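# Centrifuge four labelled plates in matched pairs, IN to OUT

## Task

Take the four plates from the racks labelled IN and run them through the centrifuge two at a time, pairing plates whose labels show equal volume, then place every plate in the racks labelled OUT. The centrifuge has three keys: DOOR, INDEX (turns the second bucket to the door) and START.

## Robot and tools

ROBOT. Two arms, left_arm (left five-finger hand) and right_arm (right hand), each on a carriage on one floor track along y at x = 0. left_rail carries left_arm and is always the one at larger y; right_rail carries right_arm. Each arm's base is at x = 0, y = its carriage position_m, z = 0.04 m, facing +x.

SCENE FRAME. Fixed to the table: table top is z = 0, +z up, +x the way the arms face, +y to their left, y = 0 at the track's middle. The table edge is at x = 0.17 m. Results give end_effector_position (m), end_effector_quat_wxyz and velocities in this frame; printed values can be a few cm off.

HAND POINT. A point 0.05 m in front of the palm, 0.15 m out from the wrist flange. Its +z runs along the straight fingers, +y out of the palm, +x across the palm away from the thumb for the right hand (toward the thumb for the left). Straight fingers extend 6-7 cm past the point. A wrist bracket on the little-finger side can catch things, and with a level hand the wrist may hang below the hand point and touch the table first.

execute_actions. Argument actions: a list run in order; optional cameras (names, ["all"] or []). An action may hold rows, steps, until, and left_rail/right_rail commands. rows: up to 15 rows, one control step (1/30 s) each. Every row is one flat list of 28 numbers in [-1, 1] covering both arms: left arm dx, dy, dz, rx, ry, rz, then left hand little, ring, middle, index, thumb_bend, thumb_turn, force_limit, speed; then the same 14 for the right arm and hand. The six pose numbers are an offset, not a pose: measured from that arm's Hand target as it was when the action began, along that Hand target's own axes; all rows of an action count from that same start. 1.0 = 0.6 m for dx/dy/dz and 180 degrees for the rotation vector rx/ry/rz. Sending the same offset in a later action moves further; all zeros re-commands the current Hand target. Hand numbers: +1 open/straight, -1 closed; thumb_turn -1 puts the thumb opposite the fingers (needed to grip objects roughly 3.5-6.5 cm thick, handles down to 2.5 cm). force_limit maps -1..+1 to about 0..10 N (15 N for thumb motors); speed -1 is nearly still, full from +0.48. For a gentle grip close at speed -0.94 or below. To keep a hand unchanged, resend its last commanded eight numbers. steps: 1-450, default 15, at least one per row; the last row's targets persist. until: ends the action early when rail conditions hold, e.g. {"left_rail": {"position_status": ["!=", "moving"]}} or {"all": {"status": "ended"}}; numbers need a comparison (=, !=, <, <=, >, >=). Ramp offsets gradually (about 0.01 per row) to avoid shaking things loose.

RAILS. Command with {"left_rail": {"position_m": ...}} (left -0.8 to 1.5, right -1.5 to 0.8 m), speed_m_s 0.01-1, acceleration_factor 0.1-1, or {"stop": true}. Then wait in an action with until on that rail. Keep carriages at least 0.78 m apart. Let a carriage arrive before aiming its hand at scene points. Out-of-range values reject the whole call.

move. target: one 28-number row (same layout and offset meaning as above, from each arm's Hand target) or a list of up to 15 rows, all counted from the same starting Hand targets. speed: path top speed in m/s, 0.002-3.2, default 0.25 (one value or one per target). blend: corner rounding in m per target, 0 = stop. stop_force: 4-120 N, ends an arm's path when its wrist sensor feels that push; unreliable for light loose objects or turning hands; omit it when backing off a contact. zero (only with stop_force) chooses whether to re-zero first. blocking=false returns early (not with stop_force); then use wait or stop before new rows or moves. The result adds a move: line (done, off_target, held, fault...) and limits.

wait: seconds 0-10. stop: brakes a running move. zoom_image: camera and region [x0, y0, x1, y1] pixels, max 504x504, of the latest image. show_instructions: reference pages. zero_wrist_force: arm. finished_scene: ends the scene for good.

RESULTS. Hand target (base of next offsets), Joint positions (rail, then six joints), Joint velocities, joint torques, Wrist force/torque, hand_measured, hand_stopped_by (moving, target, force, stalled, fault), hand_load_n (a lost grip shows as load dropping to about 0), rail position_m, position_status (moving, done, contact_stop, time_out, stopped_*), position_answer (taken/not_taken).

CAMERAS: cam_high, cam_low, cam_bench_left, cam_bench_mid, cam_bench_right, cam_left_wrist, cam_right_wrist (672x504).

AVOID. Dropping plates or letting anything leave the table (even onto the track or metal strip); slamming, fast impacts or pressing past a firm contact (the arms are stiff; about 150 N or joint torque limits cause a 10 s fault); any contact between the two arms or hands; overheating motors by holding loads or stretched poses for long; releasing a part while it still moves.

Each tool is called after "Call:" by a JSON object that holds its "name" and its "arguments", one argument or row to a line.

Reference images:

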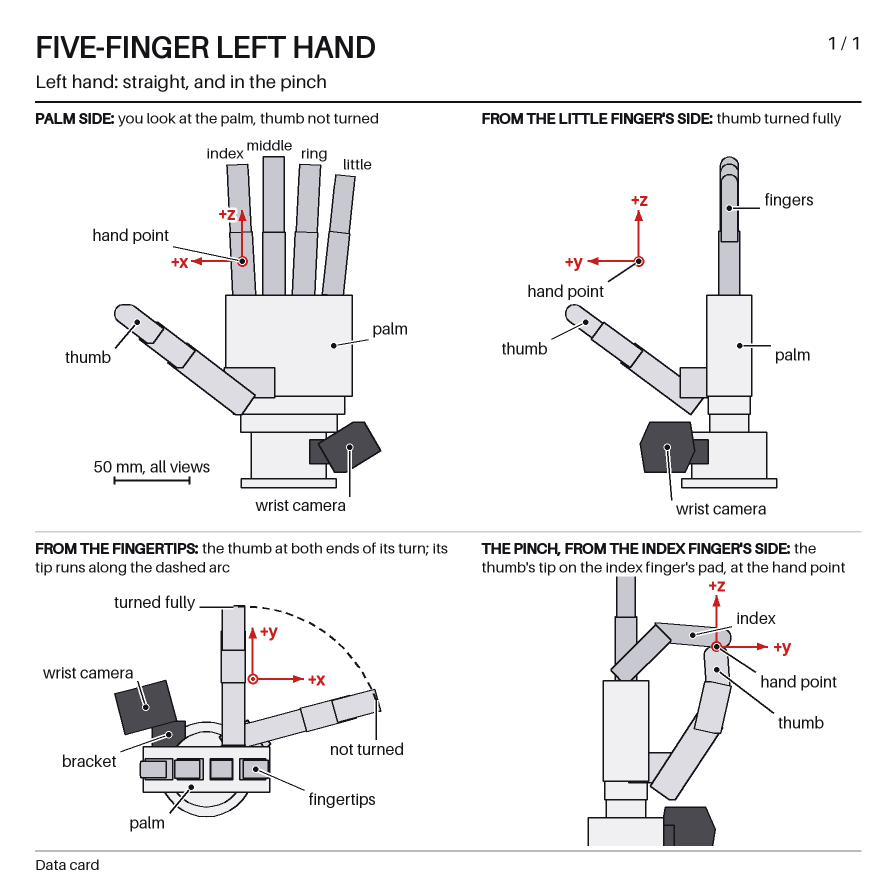

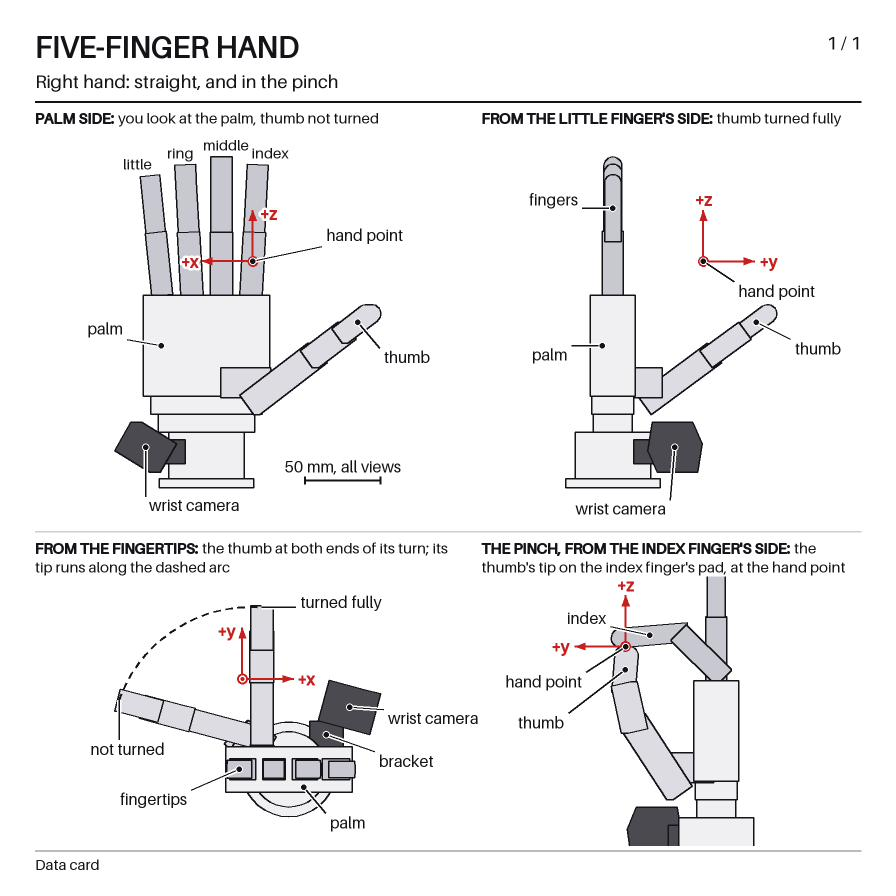

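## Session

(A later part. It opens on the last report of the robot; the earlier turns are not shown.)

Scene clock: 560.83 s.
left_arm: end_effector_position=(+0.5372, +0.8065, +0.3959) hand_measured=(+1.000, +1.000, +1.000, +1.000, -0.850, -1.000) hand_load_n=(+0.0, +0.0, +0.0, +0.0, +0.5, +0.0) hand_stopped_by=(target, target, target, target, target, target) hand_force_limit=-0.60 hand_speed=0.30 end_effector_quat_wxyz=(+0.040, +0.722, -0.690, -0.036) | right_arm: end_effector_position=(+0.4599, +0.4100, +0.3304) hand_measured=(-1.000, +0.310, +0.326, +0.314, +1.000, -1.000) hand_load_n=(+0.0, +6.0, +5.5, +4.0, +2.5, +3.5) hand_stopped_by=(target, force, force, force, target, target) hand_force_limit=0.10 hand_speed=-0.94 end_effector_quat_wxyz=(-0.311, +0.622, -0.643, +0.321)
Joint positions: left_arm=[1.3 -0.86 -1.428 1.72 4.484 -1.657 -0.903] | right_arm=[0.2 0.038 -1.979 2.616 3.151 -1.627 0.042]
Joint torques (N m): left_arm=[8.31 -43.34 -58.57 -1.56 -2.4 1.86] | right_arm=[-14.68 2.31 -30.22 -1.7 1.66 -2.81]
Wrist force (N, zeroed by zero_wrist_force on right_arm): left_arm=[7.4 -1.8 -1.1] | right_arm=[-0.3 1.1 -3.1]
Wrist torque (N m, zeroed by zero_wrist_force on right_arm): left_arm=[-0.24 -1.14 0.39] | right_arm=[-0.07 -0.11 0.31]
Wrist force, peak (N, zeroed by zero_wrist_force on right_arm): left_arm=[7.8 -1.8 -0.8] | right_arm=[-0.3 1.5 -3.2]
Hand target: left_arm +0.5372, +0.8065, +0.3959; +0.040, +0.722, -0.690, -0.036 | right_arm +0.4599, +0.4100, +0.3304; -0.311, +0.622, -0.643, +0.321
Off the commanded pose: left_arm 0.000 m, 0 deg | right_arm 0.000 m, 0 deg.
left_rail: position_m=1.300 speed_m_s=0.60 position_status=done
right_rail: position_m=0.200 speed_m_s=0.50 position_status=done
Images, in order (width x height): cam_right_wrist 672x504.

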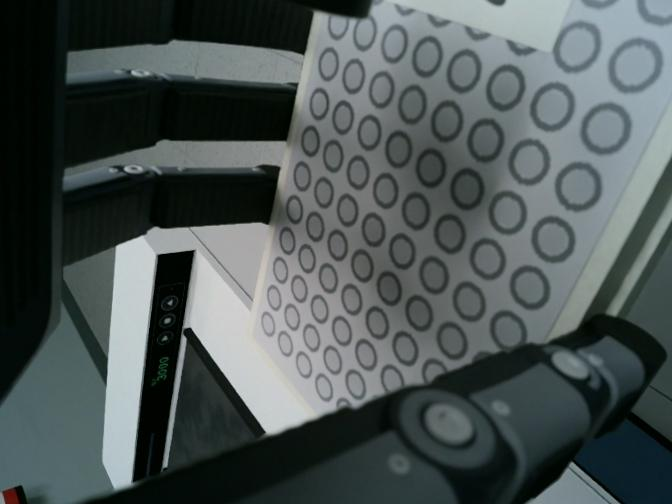

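Call:
{"name": "move", "arguments": {
  "target": [
    [0,0,0,0,0,0,1,1,1,1,-0.85,-1,-0.6,0.3,-0.5796,0.0615,0.0309,0,0,0,-1,0.1,0.1,0.1,1,-1,0.1,-0.94],
    [0,0,0,0,0,0,1,1,1,1,-0.85,-1,-0.6,0.3,-0.5795,0.2141,0.1455,0,0,0,-1,0.1,0.1,0.1,1,-1,0.1,-0.94]
  ],
  "speed": [0.2, 0.08],
  "blend": [0.01, 0],
  "cameras": ["cam_left_wrist", "cam_right_wrist"]
}}

Call:
{"name": "zoom_image", "arguments": {
  "camera": "cam_left_wrist",
  "region": [190, 50, 250, 95]
}}

Call:
{"name": "zoom_image", "arguments": {
  "camera": "cam_left_wrist",
  "region": [300, 40, 360, 85]
}}

Call:
{"name": "zoom_image", "arguments": {
  "camera": "cam_left_wrist",
  "region": [195, 90, 255, 135]
}}

Call:
{"name": "zoom_image", "arguments": {
  "camera": "cam_left_wrist",
  "region": [285, 75, 345, 120]
}}

Scene clock: 565.17 s.
left_arm: end_effector_position=(+0.5372, +0.8065, +0.3959) hand_measured=(+1.000, +1.000, +1.000, +1.000, -0.850, -1.000) hand_load_n=(+0.0, +0.0, +0.0, +0.0, +0.0, +0.0) hand_stopped_by=(target, target, target, target, target, target) hand_force_limit=-0.60 hand_speed=0.30 end_effector_quat_wxyz=(+0.040, +0.722, -0.690, -0.036) | right_arm: end_effector_position=(+0.4638, +0.7578, +0.1754) hand_measured=(-1.000, +0.310, +0.326, +0.314, +1.000, -1.000) hand_load_n=(+0.0, +6.0, +5.5, +4.0, +2.5, +3.5) hand_stopped_by=(target, force, force, force, target, target) hand_force_limit=0.10 hand_speed=-0.94 end_effector_quat_wxyz=(-0.311, +0.622, -0.643, +0.321)
Joint positions: left_arm=[1.3 -0.86 -1.428 1.72 4.484 -1.657 -0.903] | right_arm=[0.2 0.787 -1.231 2.278 2.927 -2.195 0.571]
Joint torques (N m): left_arm=[8.68 -43.86 -59.24 -1.6 -2.4 1.94] | right_arm=[7.28 -37.96 -12.9 -6.75 -3.71 -3]
Wrist force (N, zeroed by zero_wrist_force on right_arm): left_arm=[7.7 -1.7 -0.7] | right_arm=[-0.2 1.4 -3.0]
Wrist torque (N m, zeroed by zero_wrist_force on right_arm): left_arm=[-0.23 -1.18 0.41] | right_arm=[-0.07 -0.16 0.08]
Wrist force, peak (N, zeroed by zero_wrist_force on right_arm): left_arm=[7.8 -1.8 -0.8] | right_arm=[-1.7 1.0 -3.4]
Hand target: left_arm +0.5372, +0.8065, +0.3959; +0.040, +0.722, -0.690, -0.036 | right_arm +0.4638, +0.7578, +0.1753; -0.311, +0.622, -0.643, +0.321
Off the commanded pose: left_arm 0.000 m, 0 deg | right_arm 0.000 m, 0 deg.
left_rail: position_m=1.300 speed_m_s=0.60 position_status=done
right_rail: position_m=0.200 speed_m_s=0.50 position_status=done
move: done
Images, in order (width x height): cam_left_wrist 672x504, cam_right_wrist 672x504.

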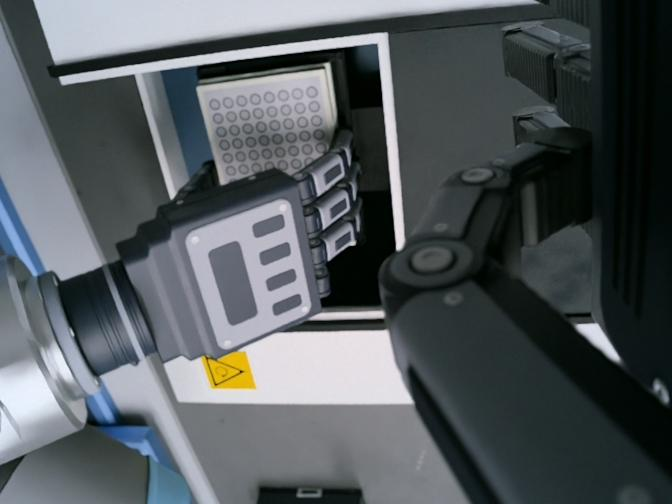

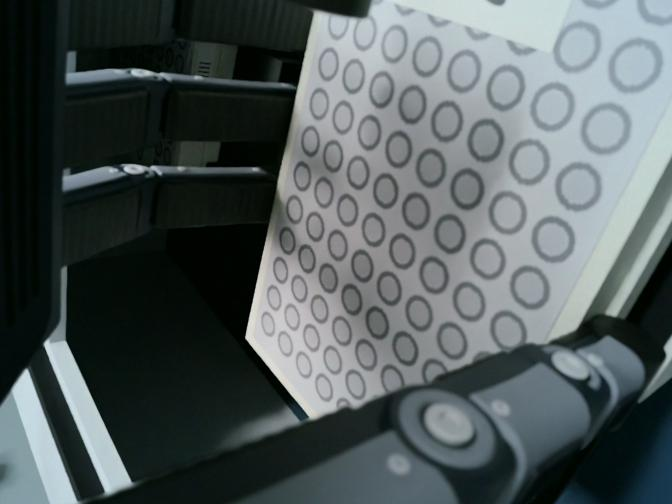

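Scaled by 8.400.

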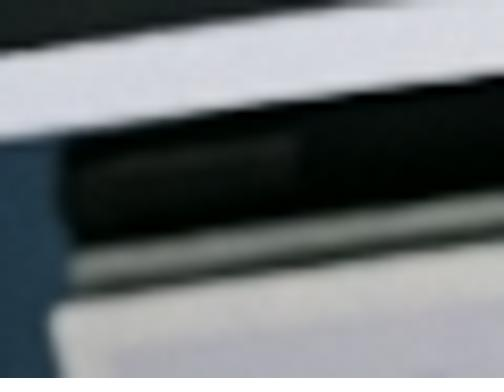

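Scaled by 8.400.

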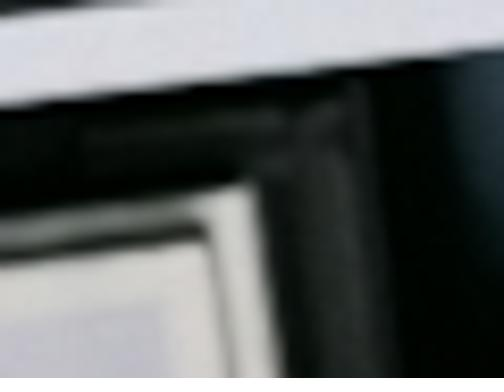

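Scaled by 8.400.

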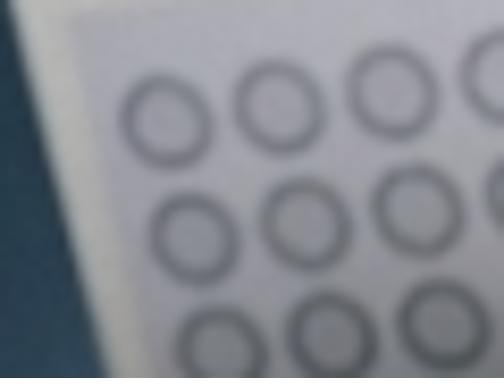

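Scaled by 8.400.

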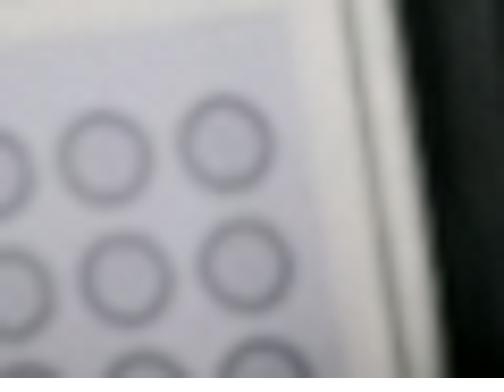

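Call:
{"name": "move", "arguments": {
  "target": [0,0,0,0,0,0,1,1,1,1,-0.85,-1,-0.6,0.3,0.00103,0.0043,0.00483,0,0.00484,0.00364,-1,0.1,0.1,0.1,1,-1,0.1,-0.94],
  "speed": 0.03,
  "cameras": ["cam_left_wrist"]
}}

Call:
{"name": "zoom_image", "arguments": {
  "camera": "cam_left_wrist",
  "region": [195, 90, 255, 135]
}}

Call:
{"name": "zoom_image", "arguments": {
  "camera": "cam_left_wrist",
  "region": [285, 75, 345, 120]
}}

Scene clock: 566.70 s.
left_arm: end_effector_position=(+0.5372, +0.8065, +0.3959) hand_measured=(+1.000, +1.000, +1.000, +1.000, -0.850, -1.000) hand_load_n=(+0.0, +0.0, +0.0, +0.0, +0.0, +0.0) hand_stopped_by=(target, target, target, target, target, target) hand_force_limit=-0.60 hand_speed=0.30 end_effector_quat_wxyz=(+0.040, +0.722, -0.690, -0.036) | right_arm: end_effector_position=(+0.4646, +0.7572, +0.1715) hand_measured=(-1.000, +0.310, +0.326, +0.314, +1.000, -1.000) hand_load_n=(+0.0, +6.0, +5.5, +4.0, +2.5, +3.5) hand_stopped_by=(target, force, force, force, target, target) hand_force_limit=0.10 hand_speed=-0.94 end_effector_quat_wxyz=(-0.308, +0.616, -0.649, +0.324)
Joint positions: left_arm=[1.3 -0.86 -1.428 1.72 4.484 -1.657 -0.903] | right_arm=[0.2 0.79 -1.224 2.276 2.934 -2.209 0.591]
Joint torques (N m): left_arm=[9.29 -42.58 -59.49 -1.67 -2.23 1.95] | right_arm=[13.29 -39.7 -32.89 -1.14 -4.39 2.07]
Wrist force (N, zeroed by zero_wrist_force on right_arm): left_arm=[7.6 -1.6 -0.8] | right_arm=[-0.1 1.5 -3.2]
Wrist torque (N m, zeroed by zero_wrist_force on right_arm): left_arm=[-0.22 -1.17 0.40] | right_arm=[-0.04 -0.18 0.01]
Wrist force, peak (N, zeroed by zero_wrist_force on right_arm): left_arm=[7.8 -1.7 -1.0] | right_arm=[-0.1 1.5 -3.3]
Hand target: left_arm +0.5372, +0.8065, +0.3959; +0.040, +0.722, -0.690, -0.036 | right_arm +0.4646, +0.7572, +0.1715; -0.308, +0.616, -0.649, +0.324
Off the commanded pose: left_arm 0.000 m, 0 deg | right_arm 0.000 m, 0 deg.
left_rail: position_m=1.300 speed_m_s=0.60 position_status=done
right_rail: position_m=0.200 speed_m_s=0.50 position_status=done
move: done
Images, in order (width x height): cam_left_wrist 672x504.

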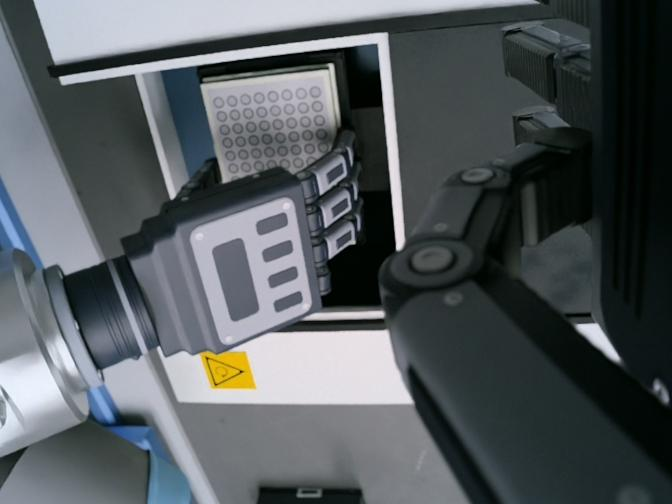

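Scaled by 8.400.

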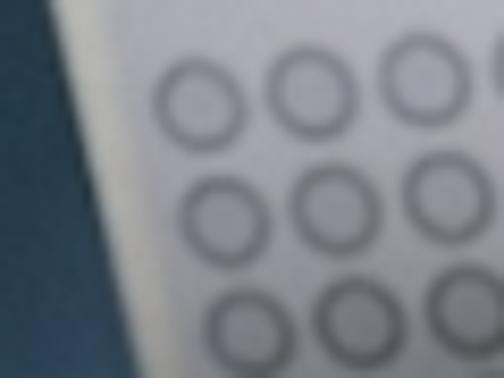

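Scaled by 8.400.

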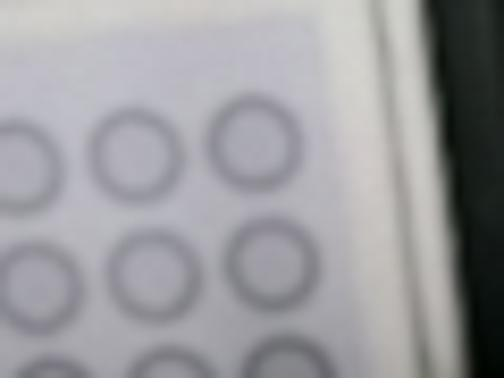

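Call:
{"name": "zero_wrist_force", "arguments": {
  "arm": "right_arm"
}}

Call:
{"name": "move", "arguments": {
  "target": [0,0,0,0,0,0,1,1,1,1,-0.85,-1,-0.6,0.3,0,0.01067,0.00802,0,0,0,-1,0.1,0.1,0.1,1,-1,0.1,-0.94],
  "speed": 0.01,
  "stop_force": 5,
  "cameras": ["cam_left_wrist", "cam_right_wrist"]
}}

Wrist force sensor zeroed.

Scene clock: 569.00 s.
left_arm: end_effector_position=(+0.5372, +0.8065, +0.3959) hand_measured=(+1.000, +1.000, +1.000, +1.000, -0.850, -1.000) hand_load_n=(+0.0, +0.0, +0.5, +0.0, +0.0, +0.0) hand_stopped_by=(target, target, target, target, target, target) hand_force_limit=-0.60 hand_speed=0.30 end_effector_quat_wxyz=(+0.040, +0.722, -0.690, -0.036) | right_arm: end_effector_position=(+0.4646, +0.7572, +0.1663) hand_measured=(-1.000, +0.310, +0.326, +0.314, +1.000, -1.000) hand_load_n=(+0.0, +6.0, +6.5, +4.0, +2.5, +3.5) hand_stopped_by=(target, force, force, force, target, target) hand_force_limit=0.10 hand_speed=-0.94 end_effector_quat_wxyz=(-0.308, +0.616, -0.649, +0.324)
Joint positions: left_arm=[1.3 -0.86 -1.428 1.72 4.484 -1.657 -0.903] | right_arm=[0.2 0.79 -1.214 2.277 2.923 -2.209 0.591]
Joint torques (N m): left_arm=[6.62 -43.61 -58.72 -1.67 -2.64 1.89] | right_arm=[6.2 -63.48 -28.63 -0.52 -1.06 1.88]
Wrist force (N, zeroed by zero_wrist_force on right_arm): left_arm=[7.4 -1.9 -0.8] | right_arm=[-3.1 -0.8 1.0]
Wrist torque (N m, zeroed by zero_wrist_force on right_arm): left_arm=[-0.27 -1.13 0.40] | right_arm=[-0.04 -0.17 -0.05]
Wrist force, peak (N, zeroed by zero_wrist_force on right_arm): left_arm=[7.8 -1.7 -1.0] | right_arm=[-2.0 -4.7 -4.9]
Hand target: left_arm +0.5372, +0.8065, +0.3959; +0.040, +0.722, -0.690, -0.036 | right_arm +0.4646, +0.7572, +0.1663; -0.308, +0.616, -0.649, +0.324 (not the last commanded pose)
Off the commanded pose: left_arm 0.000 m, 0 deg | right_arm 0.003 m, 0 deg.
left_rail: position_m=1.300 speed_m_s=0.60 position_status=done
right_rail: position_m=0.200 speed_m_s=0.50 position_status=done
move: contact (right_arm)
Images, in order (width x height): cam_left_wrist 672x504, cam_right_wrist 672x504.

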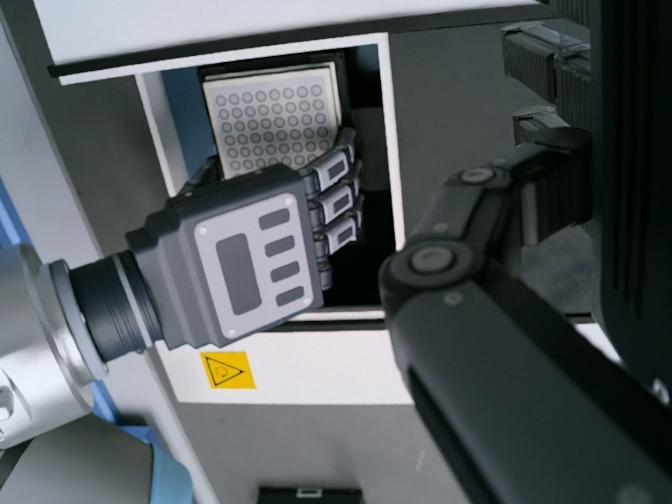

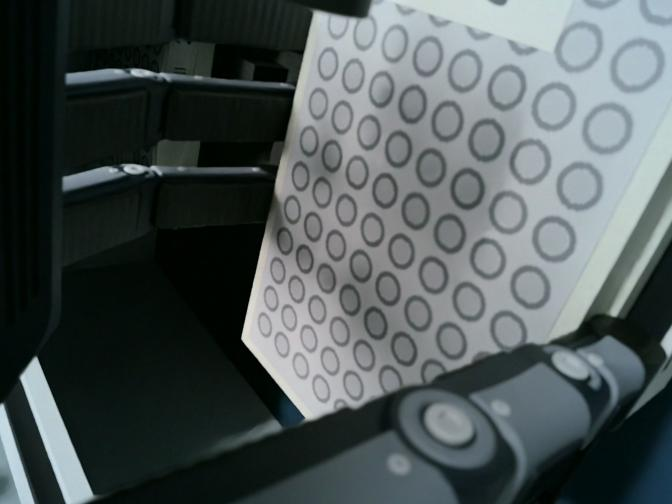

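Call:
{"name": "execute_actions", "arguments": {
  "actions": [
    {"rows":[[0,0,0,0,0,0,1,1,1,1,-0.85,-1,-0.6,0.3,0,0,0,0,0,0,-1,0.42,0.42,0.42,1,-1,0.1,-0.8]],"steps":45}
  ]
}}

Call:
{"name": "move", "arguments": {
  "target": [0,0,0,0,0,0,1,1,1,1,-0.85,-1,-0.6,0.3,0.0002,0.0040,-0.0053,0,0,0,-1,0.42,0.42,0.42,1,-1,0.1,-0.8],
  "speed": 0.02,
  "cameras": ["cam_left_wrist"]
}}

Call:
{"name": "zoom_image", "arguments": {
  "camera": "cam_left_wrist",
  "region": [180, 30, 400, 190]
}}

Scene clock: 570.97 s.
left_arm: end_effector_position=(+0.5372, +0.8065, +0.3959) hand_measured=(+1.000, +1.000, +1.000, +1.000, -0.850, -1.000) hand_load_n=(+0.0, +0.0, +0.0, +0.0, +0.0, +0.0) hand_stopped_by=(target, target, target, target, target, target) hand_force_limit=-0.60 hand_speed=0.30 end_effector_quat_wxyz=(+0.040, +0.722, -0.690, -0.036) | right_arm: end_effector_position=(+0.4646, +0.7572, +0.1663) hand_measured=(-1.000, +0.420, +0.420, +0.420, +1.000, -1.000) hand_load_n=(+0.0, +0.0, +0.0, +0.0, +1.0, +2.0) hand_stopped_by=(target, target, target, target, target, target) hand_force_limit=0.10 hand_speed=-0.80 end_effector_quat_wxyz=(-0.308, +0.616, -0.649, +0.324)
Joint positions: left_arm=[1.3 -0.86 -1.428 1.72 4.484 -1.657 -0.903] | right_arm=[0.2 0.79 -1.214 2.277 2.923 -2.209 0.591]
Joint torques (N m): left_arm=[7.4 -42.88 -58.28 -1.72 -2.39 1.96] | right_arm=[-1.67 -60.84 -29.21 -5.21 1.95 1.21]
Wrist force (N, zeroed by zero_wrist_force on right_arm): left_arm=[7.5 -1.2 -0.9] | right_arm=[-1.2 1.7 -3.5]
Wrist torque (N m, zeroed by zero_wrist_force on right_arm): left_arm=[-0.16 -1.16 0.39] | right_arm=[-0.14 0.08 0.04]
Wrist force, peak (N, zeroed by zero_wrist_force on right_arm): left_arm=[7.9 -1.7 -0.8] | right_arm=[-1.6 1.9 -4.2]
Hand target: left_arm +0.5372, +0.8065, +0.3959; +0.040, +0.722, -0.690, -0.036 | right_arm +0.4646, +0.7572, +0.1663; -0.308, +0.616, -0.649, +0.324
Off the commanded pose: left_arm 0.000 m, 0 deg | right_arm 0.000 m, 0 deg.
left_rail: position_m=1.300 speed_m_s=0.60 position_status=done
right_rail: position_m=0.200 speed_m_s=0.50 position_status=done

Scene clock: 571.67 s.
left_arm: end_effector_position=(+0.5372, +0.8065, +0.3959) hand_measured=(+1.000, +1.000, +1.000, +1.000, -0.850, -1.000) hand_load_n=(+0.0, +0.0, +0.0, +0.0, +0.0, +0.0) hand_stopped_by=(target, target, target, target, target, target) hand_force_limit=-0.60 hand_speed=0.30 end_effector_quat_wxyz=(+0.040, +0.722, -0.690, -0.036) | right_arm: end_effector_position=(+0.4608, +0.7573, +0.1663) hand_measured=(-1.000, +0.420, +0.420, +0.420, +1.000, -1.000) hand_load_n=(+0.0, +0.0, +0.0, +0.0, +0.0, +0.0) hand_stopped_by=(target, target, target, target, target, target) hand_force_limit=0.10 hand_speed=-0.80 end_effector_quat_wxyz=(-0.308, +0.616, -0.649, +0.324)
Joint positions: left_arm=[1.3 -0.86 -1.428 1.72 4.484 -1.657 -0.903] | right_arm=[0.2 0.794 -1.217 2.281 2.925 -2.212 0.596]
Joint torques (N m): left_arm=[6.88 -44.4 -58.75 -1.63 -2.55 1.98] | right_arm=[13.36 -61.41 -13.42 -0.8 -4.53 2.14]
Wrist force (N, zeroed by zero_wrist_force on right_arm): left_arm=[7.6 -1.6 -1.0] | right_arm=[-0.2 -0.5 0.1]
Wrist torque (N m, zeroed by zero_wrist_force on right_arm): left_arm=[-0.22 -1.17 0.40] | right_arm=[-0.06 0.03 -0.03]
Wrist force, peak (N, zeroed by zero_wrist_force on right_arm): left_arm=[7.6 -1.8 -0.8] | right_arm=[-1.4 1.9 -4.0]
Hand target: left_arm +0.5372, +0.8065, +0.3959; +0.040, +0.722, -0.690, -0.036 | right_arm +0.4606, +0.7573, +0.1663; -0.308, +0.616, -0.649, +0.324
Off the commanded pose: left_arm 0.000 m, 0 deg | right_arm 0.000 m, 0 deg.
left_rail: position_m=1.300 speed_m_s=0.60 position_status=done
right_rail: position_m=0.200 speed_m_s=0.50 position_status=done
move: done
Images, in order (width x height): cam_left_wrist 672x504.

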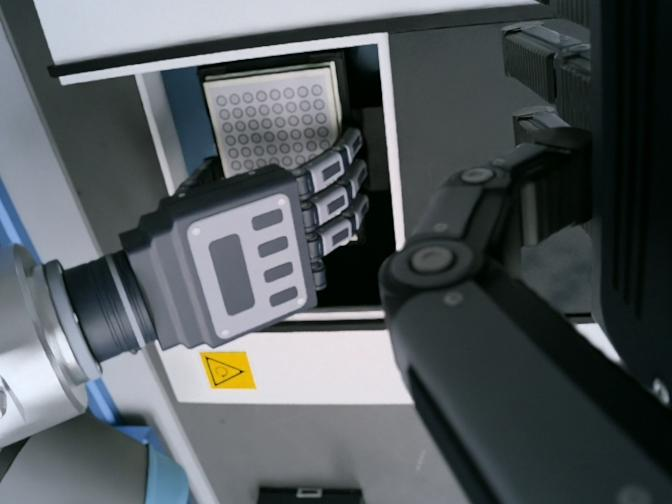

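Scaled by 2.291.

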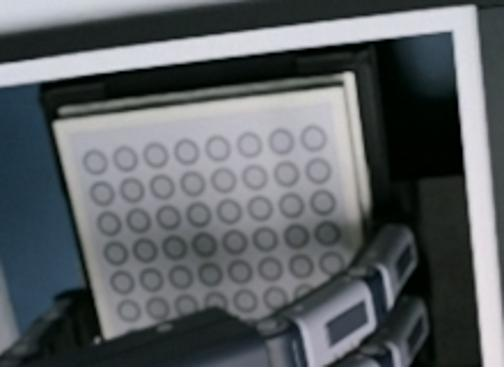

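Call:
{"name": "move", "arguments": {
  "target": [
    [0,0,0,0,0,0,1,1,1,1,-0.85,-1,-0.6,0.3,0,-0.01933,-0.01453,0,0,0,-1,0.42,0.42,0.42,1,-1,0.1,-0.8],
    [0,0,0,0,0,0,1,1,1,1,-0.85,-1,-0.6,0.3,-0.0001,-0.1733,-0.1303,0,0,0,-1,0.42,0.42,0.42,1,-1,0.1,-0.8],
    [0,0,0,0,0,0,1,1,1,1,-0.85,-1,-0.6,0.3,0.5827,-0.1914,-0.1063,0,0,0,-1,0.42,0.42,0.42,1,-1,0.1,-0.8],
    [-0.094,0.473,0.0438,0.1986,0.1995,-0.4661,1,1,1,1,-0.85,-1,-0.6,0.3,0.5827,-0.1914,-0.1063,0,0,0,-1,0.42,0.42,0.42,1,-1,0.1,-0.8],
    [-0.1041,0.674,0.1997,0.1986,0.1995,-0.4661,1,1,1,1,-0.85,-1,-0.6,0.3,0.5827,-0.1914,-0.1063,0,0,0,-1,0.42,0.42,0.42,1,-1,0.1,-0.8]
  ],
  "speed": [0.04, 0.15, 0.3, 0.35, 0.25],
  "blend": [0.005, 0.03, 0.01, 0.02, 0],
  "cameras": ["cam_high"]
}}

Scene clock: 578.77 s.
left_arm: end_effector_position=(+0.1200, +0.8496, +0.3198) hand_measured=(+1.000, +1.000, +1.000, +1.000, -0.850, -1.000) hand_load_n=(+0.0, +0.0, +0.0, +0.0, +0.0, +0.0) hand_stopped_by=(target, target, target, target, target, target) hand_force_limit=-0.60 hand_speed=0.30 end_effector_quat_wxyz=(-0.005, +0.940, +0.015, +0.340) | right_arm: end_effector_position=(+0.4606, +0.4072, +0.2964) hand_measured=(-1.000, +0.420, +0.420, +0.420, +1.000, -1.000) hand_load_n=(+0.0, +0.0, +0.0, +0.0, +0.0, +0.0) hand_stopped_by=(target, target, target, target, target, target) hand_force_limit=0.10 hand_speed=-0.80 end_effector_quat_wxyz=(-0.308, +0.616, -0.649, +0.324)
Joint positions: left_arm=[1.3 -2.208 -2.036 2.409 4.816 -1.044 -3.942] | right_arm=[0.2 0.04 -1.905 2.656 3.036 -1.644 0.055]
Joint torques (N m): left_arm=[-6.4 14.63 -32.64 -0.19 -1.13 -2.03] | right_arm=[-16.61 -15.24 -21.26 -0.9 3.25 -2.96]
Wrist force (N, zeroed by zero_wrist_force on right_arm): left_arm=[8.4 -1.5 -0.2] | right_arm=[-0.2 -0.4 -0.1]
Wrist torque (N m, zeroed by zero_wrist_force on right_arm): left_arm=[-0.14 -1.14 0.39] | right_arm=[0.00 0.06 0.29]
Wrist force, peak (N, zeroed by zero_wrist_force on right_arm): left_arm=[9.5 -2.1 -0.8] | right_arm=[-1.7 -0.7 -0.6]
Hand target: left_arm +0.1199, +0.8496, +0.3197; -0.005, +0.940, +0.015, +0.340 | right_arm +0.4606, +0.4072, +0.2964; -0.308, +0.616, -0.649, +0.324
Off the commanded pose: left_arm 0.000 m, 0 deg | right_arm 0.000 m, 0 deg.
left_rail: position_m=1.300 speed_m_s=0.60 position_status=done
right_rail: position_m=0.200 speed_m_s=0.50 position_status=done
move: done
Images, in order (width x height): cam_high 672x504.

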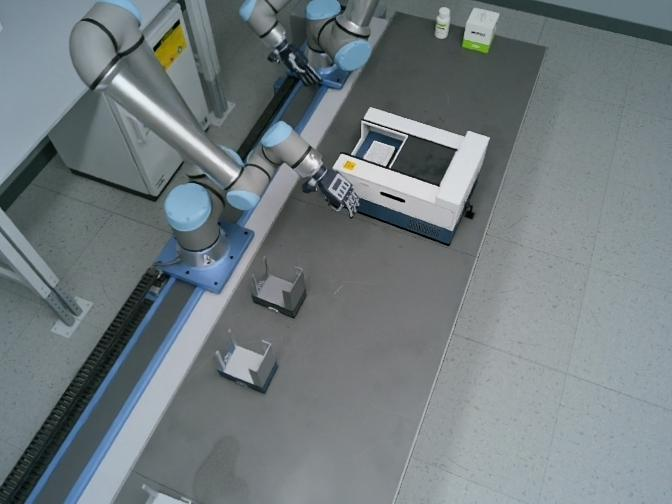

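Call:
{"name": "move", "arguments": {
  "target": [
    [-0.0633,0.0662,0.229,0,0,0,1,1,1,1,1,1,-0.6,0.3,0,0,0,0,0,0,-1,0.42,0.42,0.42,1,-1,0.1,-0.8],
    [0.0322,0.0562,0.385,0,0,0,1,1,1,1,1,1,-0.6,0.3,0,0,0,0,0,0,-1,0.42,0.42,0.42,1,-1,0.1,-0.8]
  ],
  "speed": 0.2,
  "blend": 0.01,
  "cameras": ["cam_left_wrist"]
}}

Call:
{"name": "zoom_image", "arguments": {
  "camera": "cam_left_wrist",
  "region": [50, 200, 390, 400]
}}

Scene clock: 581.13 s.
left_arm: end_effector_position=(+0.2836, +0.8209, +0.1547) hand_measured=(+1.000, +1.000, +1.000, +1.000, +1.000, +1.000) hand_load_n=(+0.0, +0.0, +0.0, +0.0, +0.0, +0.0) hand_stopped_by=(target, target, target, target, target, target) hand_force_limit=-0.60 hand_speed=0.30 end_effector_quat_wxyz=(-0.005, +0.940, +0.015, +0.340) | right_arm: end_effector_position=(+0.4606, +0.4072, +0.2964) hand_measured=(-1.000, +0.420, +0.420, +0.420, +1.000, -1.000) hand_load_n=(+0.0, -0.5, +0.0, +0.0, +0.0, +0.0) hand_stopped_by=(target, target, target, target, target, target) hand_force_limit=0.10 hand_speed=-0.80 end_effector_quat_wxyz=(-0.308, +0.616, -0.649, +0.324)
Joint positions: left_arm=[1.3 -1.782 -1.65 2.609 3.951 -0.9 -3.454] | right_arm=[0.2 0.04 -1.905 2.656 3.036 -1.644 0.055]
Joint torques (N m): left_arm=[7.45 -8.11 -17.27 -6.94 4.02 2.52] | right_arm=[-17.94 -13.99 -21.01 -1.17 3.36 -2.89]
Wrist force (N, zeroed by zero_wrist_force on right_arm): left_arm=[8.6 -2.0 0.0] | right_arm=[0.0 -0.5 0.1]
Wrist torque (N m, zeroed by zero_wrist_force on right_arm): left_arm=[-0.20 -1.15 0.41] | right_arm=[-0.03 0.01 0.30]
Wrist force, peak (N, zeroed by zero_wrist_force on right_arm): left_arm=[9.1 -2.4 0.9] | right_arm=[0.0 -0.9 0.3]
Hand target: left_arm +0.2836, +0.8209, +0.1547; -0.005, +0.940, +0.015, +0.340 | right_arm +0.4606, +0.4072, +0.2964; -0.308, +0.616, -0.649, +0.324
Off the commanded pose: left_arm 0.000 m, 0 deg | right_arm 0.000 m, 0 deg.
left_rail: position_m=1.300 speed_m_s=0.60 position_status=done
right_rail: position_m=0.200 speed_m_s=0.50 position_status=done
move: done
Images, in order (width x height): cam_left_wrist 672x504.

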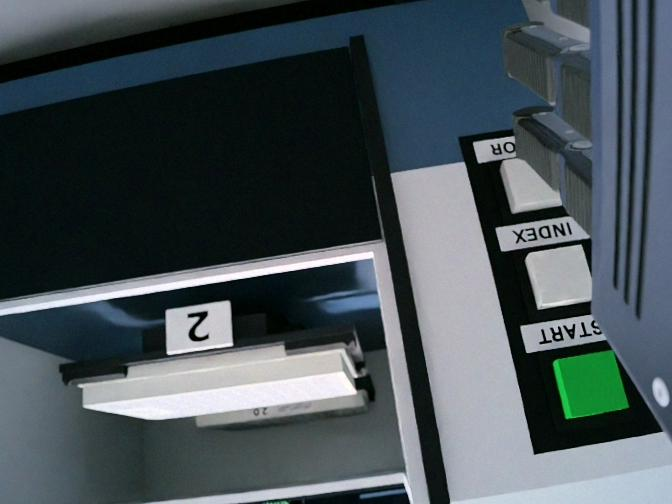

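Scaled by 1.482.

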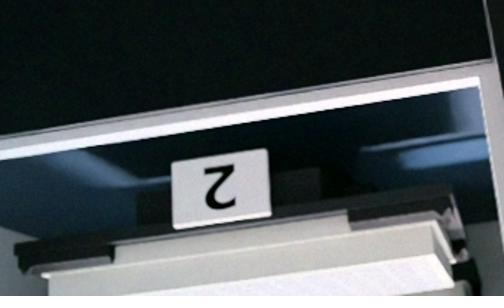

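Call:
{"name": "move", "arguments": {
  "target": [0.064,0.0026,0.0533,0,0,0,1,1,1,1,1,1,-0.6,0.3,0,0,0,0,0,0,-1,0.42,0.42,0.42,1,-1,0.1,-0.8],
  "speed": 0.02,
  "stop_force": 8,
  "cameras": ["cam_left_wrist"]
}}

Scene clock: 584.13 s.
left_arm: end_effector_position=(+0.3139, +0.8209, +0.1547) hand_measured=(+1.000, +1.000, +1.000, +1.000, +1.000, +1.000) hand_load_n=(+0.0, +0.0, +0.0, -1.5, +0.0, +0.0) hand_stopped_by=(target, target, target, target, target, target) hand_force_limit=-0.60 hand_speed=0.30 end_effector_quat_wxyz=(-0.005, +0.940, +0.015, +0.340) | right_arm: end_effector_position=(+0.4606, +0.4072, +0.2964) hand_measured=(-1.000, +0.420, +0.420, +0.420, +1.000, -1.000) hand_load_n=(+0.0, +0.0, +0.0, +0.0, +0.0, +0.0) hand_stopped_by=(target, target, target, target, target, target) hand_force_limit=0.10 hand_speed=-0.80 end_effector_quat_wxyz=(-0.308, +0.616, -0.649, +0.324)
Joint positions: left_arm=[1.3 -1.708 -1.62 2.604 3.867 -0.887 -3.36] | right_arm=[0.2 0.04 -1.905 2.656 3.036 -1.644 0.055]
Joint torques (N m): left_arm=[-5.02 -38.41 -14.51 -0.75 0.49 -2.22] | right_arm=[-16.94 -14.42 -21.29 -1.17 3.05 -3.05]
Wrist force (N, zeroed by zero_wrist_force on right_arm): left_arm=[2.8 -1.0 -6.0] | right_arm=[-0.1 -0.5 -0.2]
Wrist torque (N m, zeroed by zero_wrist_force on right_arm): left_arm=[0.14 -1.56 0.18] | right_arm=[0.00 0.04 0.29]
Wrist force, peak (N, zeroed by zero_wrist_force on right_arm): left_arm=[-2.7 -1.5 -13.0] | right_arm=[-0.1 -1.1 0.2]
Hand target: left_arm +0.3139, +0.8209, +0.1547; -0.005, +0.940, +0.015, +0.340 (not the last commanded pose) | right_arm +0.4606, +0.4072, +0.2964; -0.308, +0.616, -0.649, +0.324
Off the commanded pose: left_arm 0.020 m, 0 deg | right_arm 0.000 m, 0 deg.
left_rail: position_m=1.300 speed_m_s=0.60 position_status=done
right_rail: position_m=0.200 speed_m_s=0.50 position_status=done
move: contact (left_arm)
Images, in order (width x height): cam_left_wrist 672x504.

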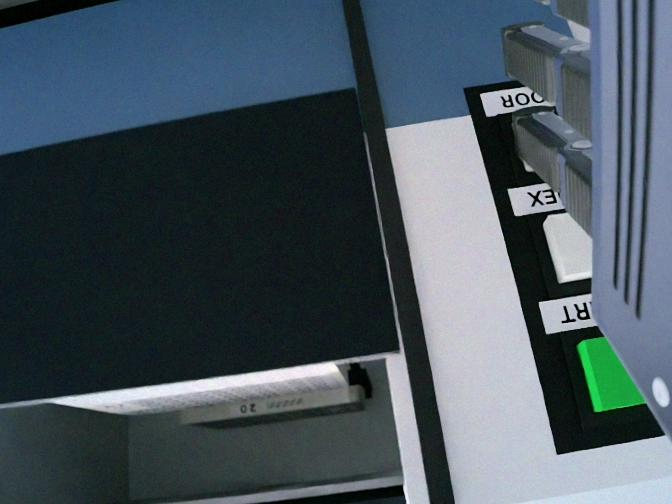

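Call:
{"name": "move", "arguments": {
  "target": [
    [-0.0512,-0.0021,-0.0426,0,0,0,1,1,1,1,1,1,-0.6,0.3,0,0,0,0,0,0,-1,0.42,0.42,0.42,1,-1,0.1,-0.8],
    [0.0258,-0.0015,-0.1098,0,0,0,1,1,1,1,1,1,-0.6,0.3,0,0,0,0,0,0,-1,0.42,0.42,0.42,1,-1,0.1,-0.8]
  ],
  "speed": [0.08, 0.12],
  "cameras": ["cam_left_wrist","cam_high","cam_bench_left"]
}}

Scene clock: 587.50 s.
left_arm: end_effector_position=(+0.2836, +0.8209, +0.2152) hand_measured=(+1.000, +1.000, +1.000, +1.000, +1.000, +1.000) hand_load_n=(+0.0, +0.0, +0.0, +0.0, -0.5, +0.0) hand_stopped_by=(target, target, target, target, target, target) hand_force_limit=-0.60 hand_speed=0.30 end_effector_quat_wxyz=(-0.005, +0.940, +0.015, +0.341) | right_arm: end_effector_position=(+0.4606, +0.4072, +0.2964) hand_measured=(-1.000, +0.420, +0.420, +0.420, +1.000, -1.000) hand_load_n=(+0.0, +0.0, +0.0, +0.0, +0.0, +0.0) hand_stopped_by=(target, target, target, target, target, target) hand_force_limit=0.10 hand_speed=-0.80 end_effector_quat_wxyz=(-0.308, +0.616, -0.649, +0.324)
Joint positions: left_arm=[1.3 -1.782 -1.791 2.553 4.148 -0.9 -3.454] | right_arm=[0.2 0.04 -1.905 2.656 3.036 -1.644 0.055]
Joint torques (N m): left_arm=[7.88 -29.93 -47.41 -0.72 -0.99 -2.21] | right_arm=[-18.26 -15.04 -21.73 -1.06 3.29 -2.74]
Wrist force (N, zeroed by zero_wrist_force on right_arm): left_arm=[8.7 -1.9 -0.1] | right_arm=[0.1 -0.5 0.3]
Wrist torque (N m, zeroed by zero_wrist_force on right_arm): left_arm=[-0.18 -1.21 0.42] | right_arm=[-0.04 -0.01 0.31]
Wrist force, peak (N, zeroed by zero_wrist_force on right_arm): left_arm=[9.5 -1.8 -0.6] | right_arm=[0.1 -1.2 0.2]
Hand target: left_arm +0.2836, +0.8209, +0.2153; -0.005, +0.940, +0.015, +0.340 | right_arm +0.4606, +0.4072, +0.2964; -0.308, +0.616, -0.649, +0.324
Off the commanded pose: left_arm 0.000 m, 0 deg | right_arm 0.000 m, 0 deg.
left_rail: position_m=1.300 speed_m_s=0.60 position_status=done
right_rail: position_m=0.200 speed_m_s=0.50 position_status=done
move: done
Images, in order (width x height): cam_high 672x504, cam_bench_left 672x504, cam_left_wrist 672x504.

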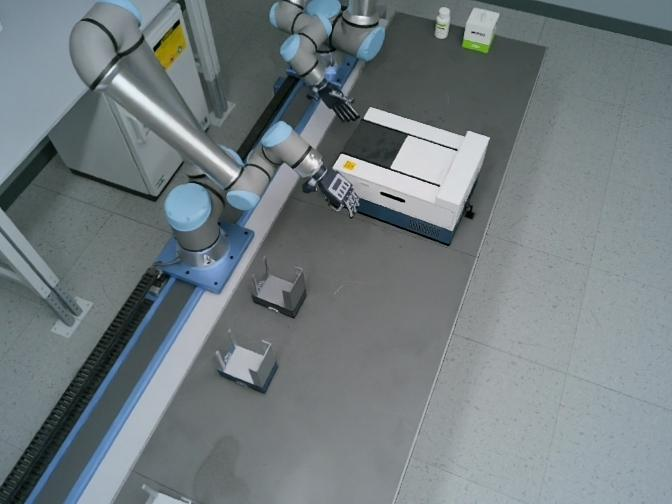

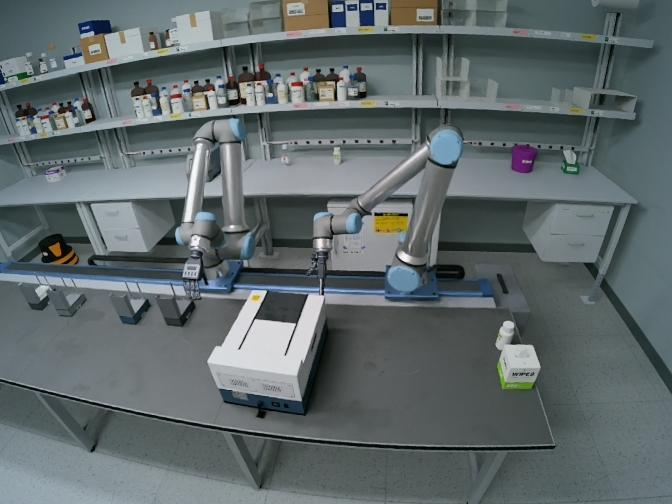

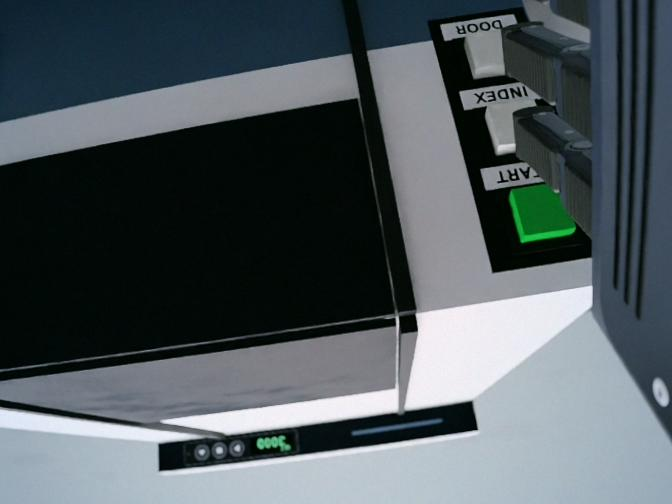

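Call:
{"name": "move", "arguments": {
  "target": [0.064,0.0026,0.0533,0,0,0,1,1,1,1,1,1,-0.6,0.3,0,0,0,0,0,0,-1,0.42,0.42,0.42,1,-1,0.1,-0.8],
  "speed": 0.02,
  "stop_force": 8,
  "cameras": ["cam_left_wrist"]
}}

Call:
{"name": "move", "arguments": {
  "target": [-0.0512,-0.0021,-0.0426,0,0,0,1,1,1,1,1,1,-0.6,0.3,0,0,0,0,0,0,-1,0.42,0.42,0.42,1,-1,0.1,-0.8],
  "speed": 0.08,
  "cameras": ["cam_left_wrist","cam_high","cam_bench_left"]
}}

Scene clock: 590.63 s.
left_arm: end_effector_position=(+0.3135, +0.8210, +0.2153) hand_measured=(+1.000, +1.000, +1.000, +1.000, +1.000, +1.000) hand_load_n=(+0.0, +0.0, +0.0, -0.5, +0.0, +0.0) hand_stopped_by=(target, target, target, target, target, target) hand_force_limit=-0.60 hand_speed=0.30 end_effector_quat_wxyz=(-0.005, +0.940, +0.015, +0.340) | right_arm: end_effector_position=(+0.4606, +0.4072, +0.2964) hand_measured=(-1.000, +0.420, +0.420, +0.420, +1.000, -1.000) hand_load_n=(+0.0, +0.0, +0.0, +0.0, +0.0, +0.0) hand_stopped_by=(target, target, target, target, target, target) hand_force_limit=0.10 hand_speed=-0.80 end_effector_quat_wxyz=(-0.308, +0.616, -0.649, +0.324)
Joint positions: left_arm=[1.3 -1.709 -1.764 2.55 4.065 -0.888 -3.362] | right_arm=[0.2 0.04 -1.905 2.656 3.036 -1.644 0.055]
Joint torques (N m): left_arm=[-6.5 -34.1 -23.6 -1.32 1.45 -2.52] | right_arm=[-16.54 -12.37 -21.28 -1.25 2.94 -2.62]
Wrist force (N, zeroed by zero_wrist_force on right_arm): left_arm=[1.0 -2.1 -2.8] | right_arm=[-0.2 -0.6 0.4]
Wrist torque (N m, zeroed by zero_wrist_force on right_arm): left_arm=[-0.08 -1.67 0.07] | right_arm=[-0.06 0.03 0.28]
Wrist force, peak (N, zeroed by zero_wrist_force on right_arm): left_arm=[-3.3 -2.3 -9.7] | right_arm=[0.2 -1.0 0.2]
Hand target: left_arm +0.3135, +0.8210, +0.2153; -0.005, +0.940, +0.015, +0.340 (not the last commanded pose) | right_arm +0.4606, +0.4072, +0.2964; -0.308, +0.616, -0.649, +0.324
Off the commanded pose: left_arm 0.020 m, 0 deg | right_arm 0.000 m, 0 deg.
left_rail: position_m=1.300 speed_m_s=0.60 position_status=done
right_rail: position_m=0.200 speed_m_s=0.50 position_status=done
move: contact (left_arm)
Images, in order (width x height): cam_left_wrist 672x504.

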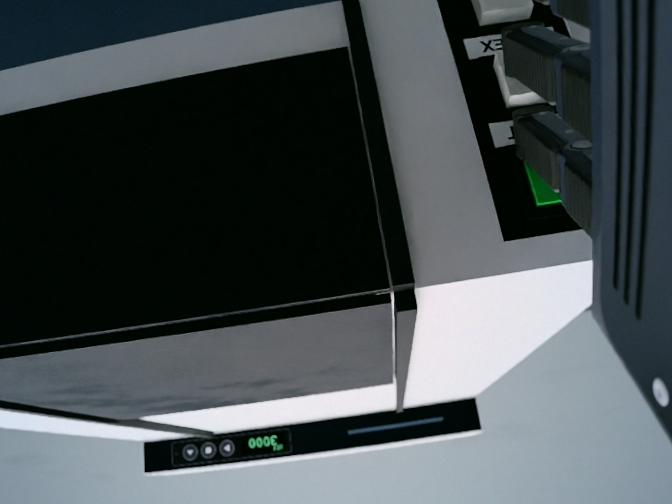

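Scene clock: 591.70 s.
left_arm: end_effector_position=(+0.2736, +0.8210, +0.2152) hand_measured=(+1.000, +1.000, +1.000, +1.000, +1.000, +1.000) hand_load_n=(+0.5, +0.0, +0.0, +0.0, +0.0, +0.0) hand_stopped_by=(target, target, target, target, target, target) hand_force_limit=-0.60 hand_speed=0.30 end_effector_quat_wxyz=(-0.005, +0.940, +0.015, +0.340) | right_arm: end_effector_position=(+0.4606, +0.4072, +0.2964) hand_measured=(-1.000, +0.420, +0.420, +0.420, +1.000, -1.000) hand_load_n=(+0.0, +0.0, +0.0, +0.0, +0.0, +0.0) hand_stopped_by=(target, target, target, target, target, target) hand_force_limit=0.10 hand_speed=-0.80 end_effector_quat_wxyz=(-0.308, +0.616, -0.649, +0.324)
Joint positions: left_arm=[1.3 -1.807 -1.799 2.553 4.175 -0.905 -3.485] | right_arm=[0.2 0.04 -1.905 2.656 3.036 -1.644 0.055]
Joint torques (N m): left_arm=[-9.33 -27.11 -47.77 -1.36 -1.05 -1.81] | right_arm=[-16.3 -14.83 -21.93 -0.82 2.97 -2.75]
Wrist force (N, zeroed by zero_wrist_force on right_arm): left_arm=[8.1 -2.1 -0.1] | right_arm=[-0.1 -0.8 0.3]
Wrist torque (N m, zeroed by zero_wrist_force on right_arm): left_arm=[-0.22 -1.11 0.49] | right_arm=[-0.08 0.03 0.28]
Wrist force, peak (N, zeroed by zero_wrist_force on right_arm): left_arm=[9.2 -1.9 -0.2] | right_arm=[-0.4 -1.0 0.3]
Hand target: left_arm +0.2735, +0.8210, +0.2153; -0.005, +0.940, +0.015, +0.340 | right_arm +0.4606, +0.4072, +0.2964; -0.308, +0.616, -0.649, +0.324
Off the commanded pose: left_arm 0.000 m, 0 deg | right_arm 0.000 m, 0 deg.
left_rail: position_m=1.300 speed_m_s=0.60 position_status=done
right_rail: position_m=0.200 speed_m_s=0.50 position_status=done
move: done
Images, in order (width x height): cam_high 672x504, cam_bench_left 672x504, cam_left_wrist 672x504.

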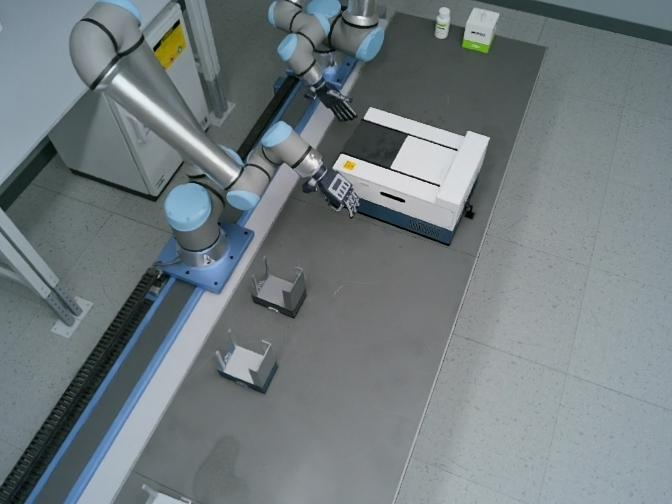

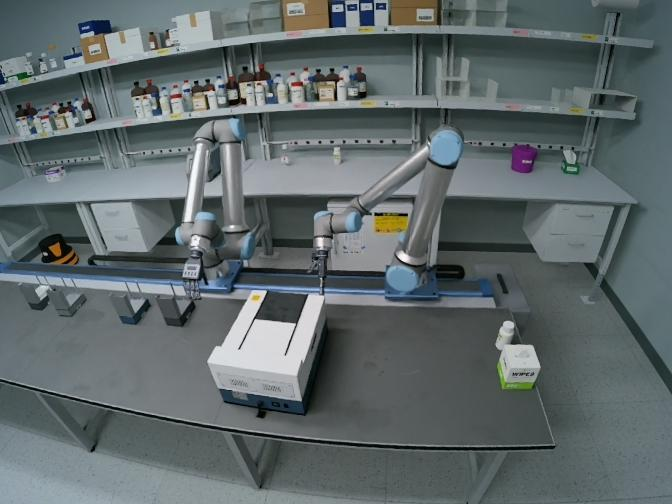

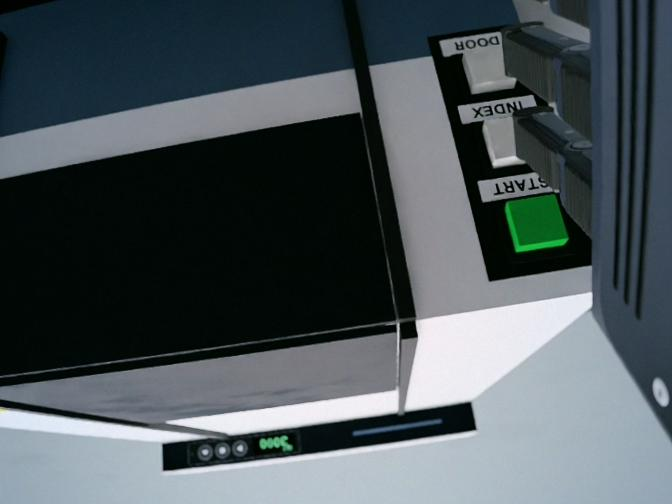

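Call:
{"name": "zoom_image", "arguments": {
  "camera": "cam_left_wrist",
  "region": [150, 390, 490, 490]
}}

Call:
{"name": "zoom_image", "arguments": {
  "camera": "cam_high",
  "region": [320, 90, 500, 250]
}}

Scaled by 1.482.

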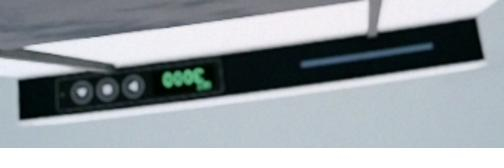

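Scaled by 2.800.

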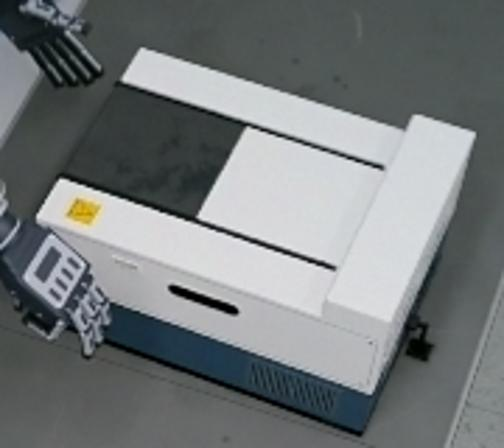

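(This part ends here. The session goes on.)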